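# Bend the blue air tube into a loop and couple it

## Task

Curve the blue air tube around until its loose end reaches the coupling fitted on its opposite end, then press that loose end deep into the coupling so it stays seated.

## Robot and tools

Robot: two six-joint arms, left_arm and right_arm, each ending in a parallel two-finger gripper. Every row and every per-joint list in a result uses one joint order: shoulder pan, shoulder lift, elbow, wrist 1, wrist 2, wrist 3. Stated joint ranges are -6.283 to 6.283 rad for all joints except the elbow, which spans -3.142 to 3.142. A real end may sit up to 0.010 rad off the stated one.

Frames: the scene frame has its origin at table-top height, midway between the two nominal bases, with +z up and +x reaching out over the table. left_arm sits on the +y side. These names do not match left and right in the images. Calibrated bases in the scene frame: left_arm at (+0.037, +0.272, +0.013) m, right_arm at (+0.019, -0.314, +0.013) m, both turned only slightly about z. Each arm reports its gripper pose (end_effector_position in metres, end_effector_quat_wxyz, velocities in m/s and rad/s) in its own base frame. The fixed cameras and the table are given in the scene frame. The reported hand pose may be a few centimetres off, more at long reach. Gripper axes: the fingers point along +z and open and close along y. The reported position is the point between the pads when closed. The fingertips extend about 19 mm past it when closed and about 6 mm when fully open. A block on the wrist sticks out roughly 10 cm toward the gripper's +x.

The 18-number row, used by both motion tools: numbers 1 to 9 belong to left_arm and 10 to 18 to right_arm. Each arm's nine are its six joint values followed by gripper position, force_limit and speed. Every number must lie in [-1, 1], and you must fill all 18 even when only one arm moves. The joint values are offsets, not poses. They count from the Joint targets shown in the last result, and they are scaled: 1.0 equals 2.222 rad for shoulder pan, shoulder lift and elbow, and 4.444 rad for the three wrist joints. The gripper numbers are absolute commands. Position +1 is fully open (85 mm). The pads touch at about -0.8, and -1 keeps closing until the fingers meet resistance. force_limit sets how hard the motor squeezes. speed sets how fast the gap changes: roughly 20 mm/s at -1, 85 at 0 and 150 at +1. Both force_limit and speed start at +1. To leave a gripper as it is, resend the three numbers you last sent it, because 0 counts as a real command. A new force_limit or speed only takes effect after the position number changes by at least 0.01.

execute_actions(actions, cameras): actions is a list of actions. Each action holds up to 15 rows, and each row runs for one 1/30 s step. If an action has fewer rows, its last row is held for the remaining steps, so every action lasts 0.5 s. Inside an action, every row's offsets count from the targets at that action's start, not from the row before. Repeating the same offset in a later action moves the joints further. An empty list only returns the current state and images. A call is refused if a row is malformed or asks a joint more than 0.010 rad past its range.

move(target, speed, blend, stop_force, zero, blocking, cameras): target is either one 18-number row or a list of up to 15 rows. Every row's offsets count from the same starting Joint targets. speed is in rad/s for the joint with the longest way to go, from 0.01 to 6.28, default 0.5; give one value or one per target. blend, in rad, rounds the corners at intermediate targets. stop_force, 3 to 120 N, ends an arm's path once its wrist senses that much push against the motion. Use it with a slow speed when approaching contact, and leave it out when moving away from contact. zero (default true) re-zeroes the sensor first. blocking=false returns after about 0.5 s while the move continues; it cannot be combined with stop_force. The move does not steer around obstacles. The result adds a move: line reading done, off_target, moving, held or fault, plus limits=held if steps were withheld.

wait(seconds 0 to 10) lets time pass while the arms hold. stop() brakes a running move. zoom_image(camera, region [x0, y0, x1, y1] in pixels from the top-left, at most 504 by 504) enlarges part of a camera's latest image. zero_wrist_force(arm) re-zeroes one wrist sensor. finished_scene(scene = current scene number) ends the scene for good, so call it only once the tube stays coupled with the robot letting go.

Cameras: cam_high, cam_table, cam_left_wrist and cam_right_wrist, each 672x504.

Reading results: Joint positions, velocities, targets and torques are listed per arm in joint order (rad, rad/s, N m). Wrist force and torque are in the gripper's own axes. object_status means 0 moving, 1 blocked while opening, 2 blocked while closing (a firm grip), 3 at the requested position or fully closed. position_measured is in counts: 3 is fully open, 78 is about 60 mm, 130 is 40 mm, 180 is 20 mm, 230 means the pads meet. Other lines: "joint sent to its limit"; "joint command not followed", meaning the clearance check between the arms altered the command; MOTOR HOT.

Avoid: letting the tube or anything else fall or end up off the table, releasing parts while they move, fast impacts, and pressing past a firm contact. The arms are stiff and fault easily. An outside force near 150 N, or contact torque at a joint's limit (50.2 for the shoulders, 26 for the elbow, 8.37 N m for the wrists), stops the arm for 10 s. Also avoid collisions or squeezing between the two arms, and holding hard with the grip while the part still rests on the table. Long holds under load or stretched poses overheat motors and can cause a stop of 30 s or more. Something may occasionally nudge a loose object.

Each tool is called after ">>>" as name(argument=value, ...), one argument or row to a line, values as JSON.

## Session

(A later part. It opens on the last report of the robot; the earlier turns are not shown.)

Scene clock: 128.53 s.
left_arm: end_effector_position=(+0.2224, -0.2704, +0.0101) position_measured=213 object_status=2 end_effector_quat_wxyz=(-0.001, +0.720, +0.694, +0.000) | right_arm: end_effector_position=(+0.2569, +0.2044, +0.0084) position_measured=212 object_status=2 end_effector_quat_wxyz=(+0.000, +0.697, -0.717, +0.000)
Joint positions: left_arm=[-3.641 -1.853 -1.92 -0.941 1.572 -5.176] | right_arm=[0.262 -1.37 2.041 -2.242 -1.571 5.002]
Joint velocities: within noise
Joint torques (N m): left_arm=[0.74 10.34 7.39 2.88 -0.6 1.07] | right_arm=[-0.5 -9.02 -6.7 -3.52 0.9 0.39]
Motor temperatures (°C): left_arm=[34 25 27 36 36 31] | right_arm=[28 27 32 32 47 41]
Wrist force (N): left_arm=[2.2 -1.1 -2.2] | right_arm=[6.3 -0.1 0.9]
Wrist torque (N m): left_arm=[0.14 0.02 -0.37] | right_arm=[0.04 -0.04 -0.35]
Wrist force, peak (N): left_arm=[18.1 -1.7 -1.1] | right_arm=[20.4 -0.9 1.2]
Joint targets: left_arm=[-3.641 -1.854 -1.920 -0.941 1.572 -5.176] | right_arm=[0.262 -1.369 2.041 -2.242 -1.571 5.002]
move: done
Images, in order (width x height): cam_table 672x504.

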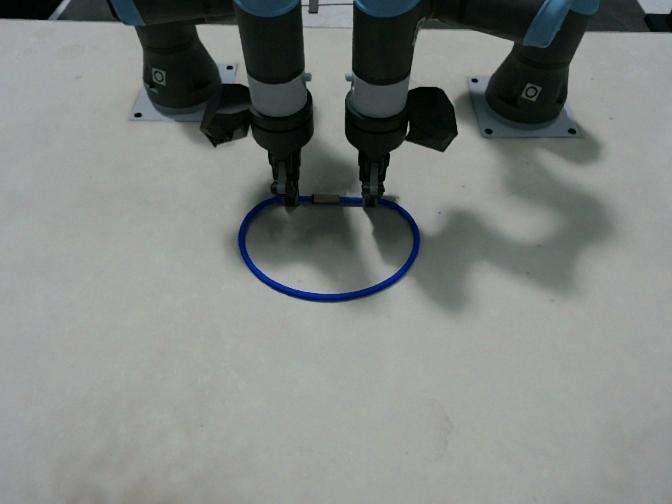

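Open, then lift.

>>> move(
  target=[0,0,0,0,0,0,-0.1,-0.3,-1,0,0,0,0,0,0,-0.1,-0.3,-1],
  cameras=["cam_table","cam_left_wrist"],
)

>>> move(
  target=[0,0.0410,0.0492,-0.0450,0,0,-0.1,-0.3,-1,0,-0.0454,-0.0505,0.0480,0,0,-0.1,-0.3,-1],
  speed=0.25,
)

>>> zoom_image(
  camera="cam_table",
  region=[280, 170, 400, 260],
)

Scene clock: 132.57 s.
left_arm: end_effector_position=(+0.2224, -0.2704, +0.0101) position_measured=141 object_status=0 end_effector_quat_wxyz=(-0.001, +0.720, +0.694, +0.000) | right_arm: end_effector_position=(+0.2569, +0.2044, +0.0084) position_measured=141 object_status=0 end_effector_quat_wxyz=(+0.000, +0.697, -0.717, +0.000)
Joint positions: left_arm=[-3.641 -1.854 -1.92 -0.941 1.572 -5.176] | right_arm=[0.262 -1.369 2.041 -2.242 -1.571 5.002]
Joint velocities: within noise
Joint torques (N m): left_arm=[0.42 11.94 8.9 1.49 0.16 0.95] | right_arm=[-0.93 -9.86 -8.35 -1.18 0.22 0.26]
Motor temperatures (°C): left_arm=[34 25 27 36 36 31] | right_arm=[28 27 32 32 47 41]
Wrist force (N): left_arm=[-2.2 -1.2 -1.4] | right_arm=[1.0 -0.3 1.0]
Wrist torque (N m): left_arm=[0.17 -0.02 -0.56] | right_arm=[0.03 -0.11 -0.12]
Wrist force, peak (N): left_arm=[-6.5 -1.8 -1.4] | right_arm=[6.3 -0.2 1.0]
Joint targets: left_arm=[-3.641 -1.854 -1.920 -0.941 1.572 -5.176] | right_arm=[0.262 -1.369 2.041 -2.242 -1.571 5.002]
move: done
Images, in order (width x height): cam_table 672x504, cam_left_wrist 672x504.

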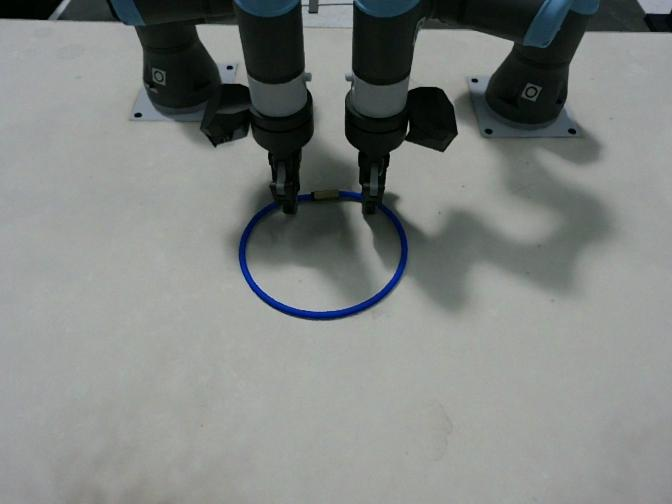

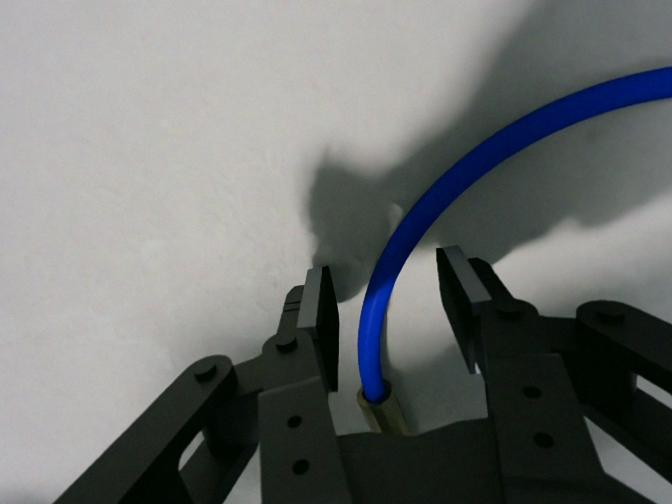

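Scene clock: 133.97 s.
left_arm: end_effector_position=(+0.2226, -0.2705, +0.0520) position_measured=141 object_status=3 end_effector_quat_wxyz=(-0.001, +0.720, +0.694, +0.000) | right_arm: end_effector_position=(+0.2568, +0.2043, +0.0504) position_measured=141 object_status=3 end_effector_quat_wxyz=(+0.000, +0.697, -0.717, +0.000)
Joint positions: left_arm=[-3.641 -1.763 -1.811 -1.141 1.572 -5.176] | right_arm=[0.262 -1.47 1.929 -2.029 -1.571 5.002]
Joint velocities: within noise
Joint torques (N m): left_arm=[0.53 14.46 11.11 1.25 -0.94 0.89] | right_arm=[-0.79 -15.85 -12.13 -0.97 0.49 0.1]
Motor temperatures (°C): left_arm=[34 25 27 36 36 31] | right_arm=[28 27 32 32 47 41]
Wrist force (N): left_arm=[-2.6 -0.9 -1.4] | right_arm=[1.1 -0.2 0.8]
Wrist torque (N m): left_arm=[0.21 0.04 -0.56] | right_arm=[0.04 -0.13 -0.12]
Wrist force, peak (N): left_arm=[-2.7 -1.0 -1.9] | right_arm=[1.1 -0.1 1.5]
Joint targets: left_arm=[-3.641 -1.762 -1.811 -1.141 1.572 -5.176] | right_arm=[0.262 -1.470 1.928 -2.029 -1.571 5.002]
move: done

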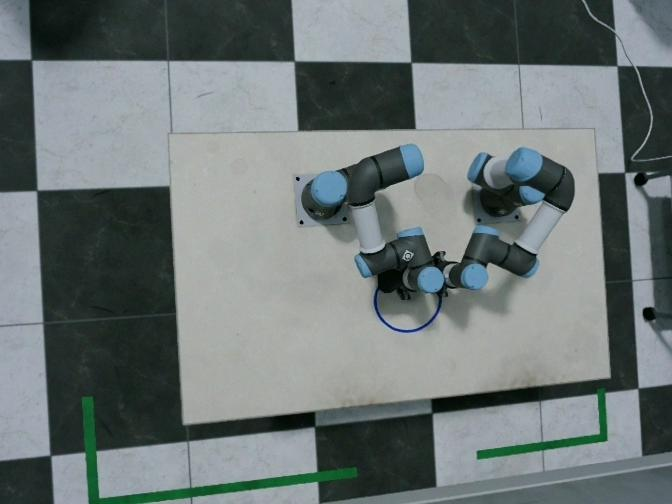

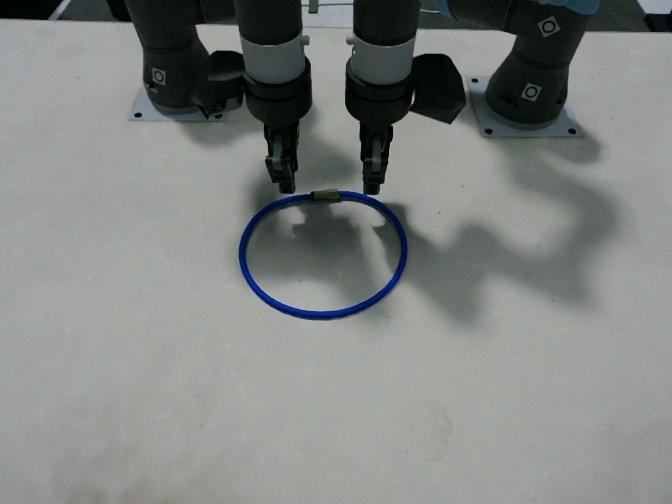

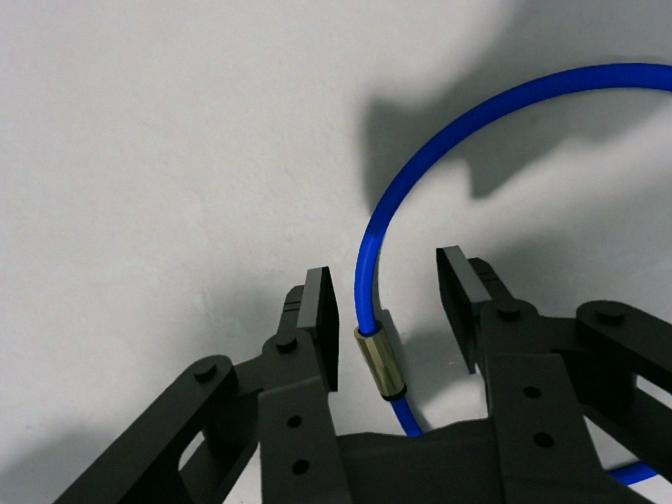

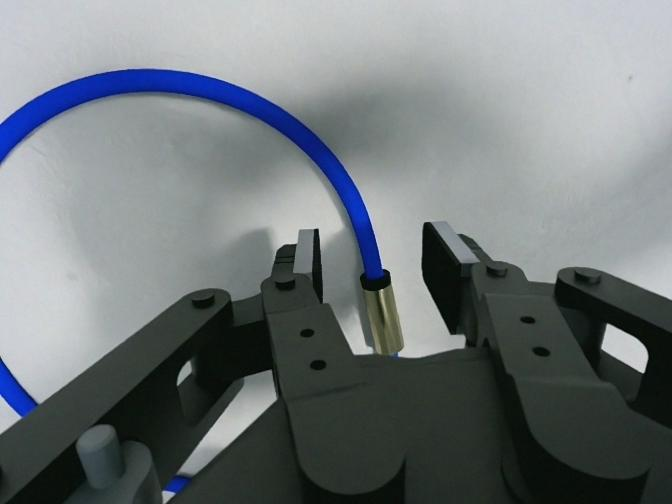

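Scaled by 4.200 from the camera's 672x504 image, which has a finer 960x720 frame.

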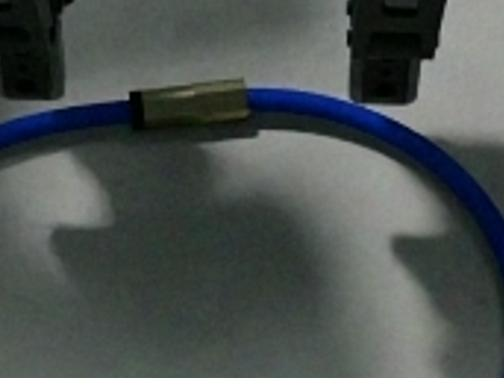

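>>> finished_scene(
  scene=2,
)

The scene is finished: the task was done.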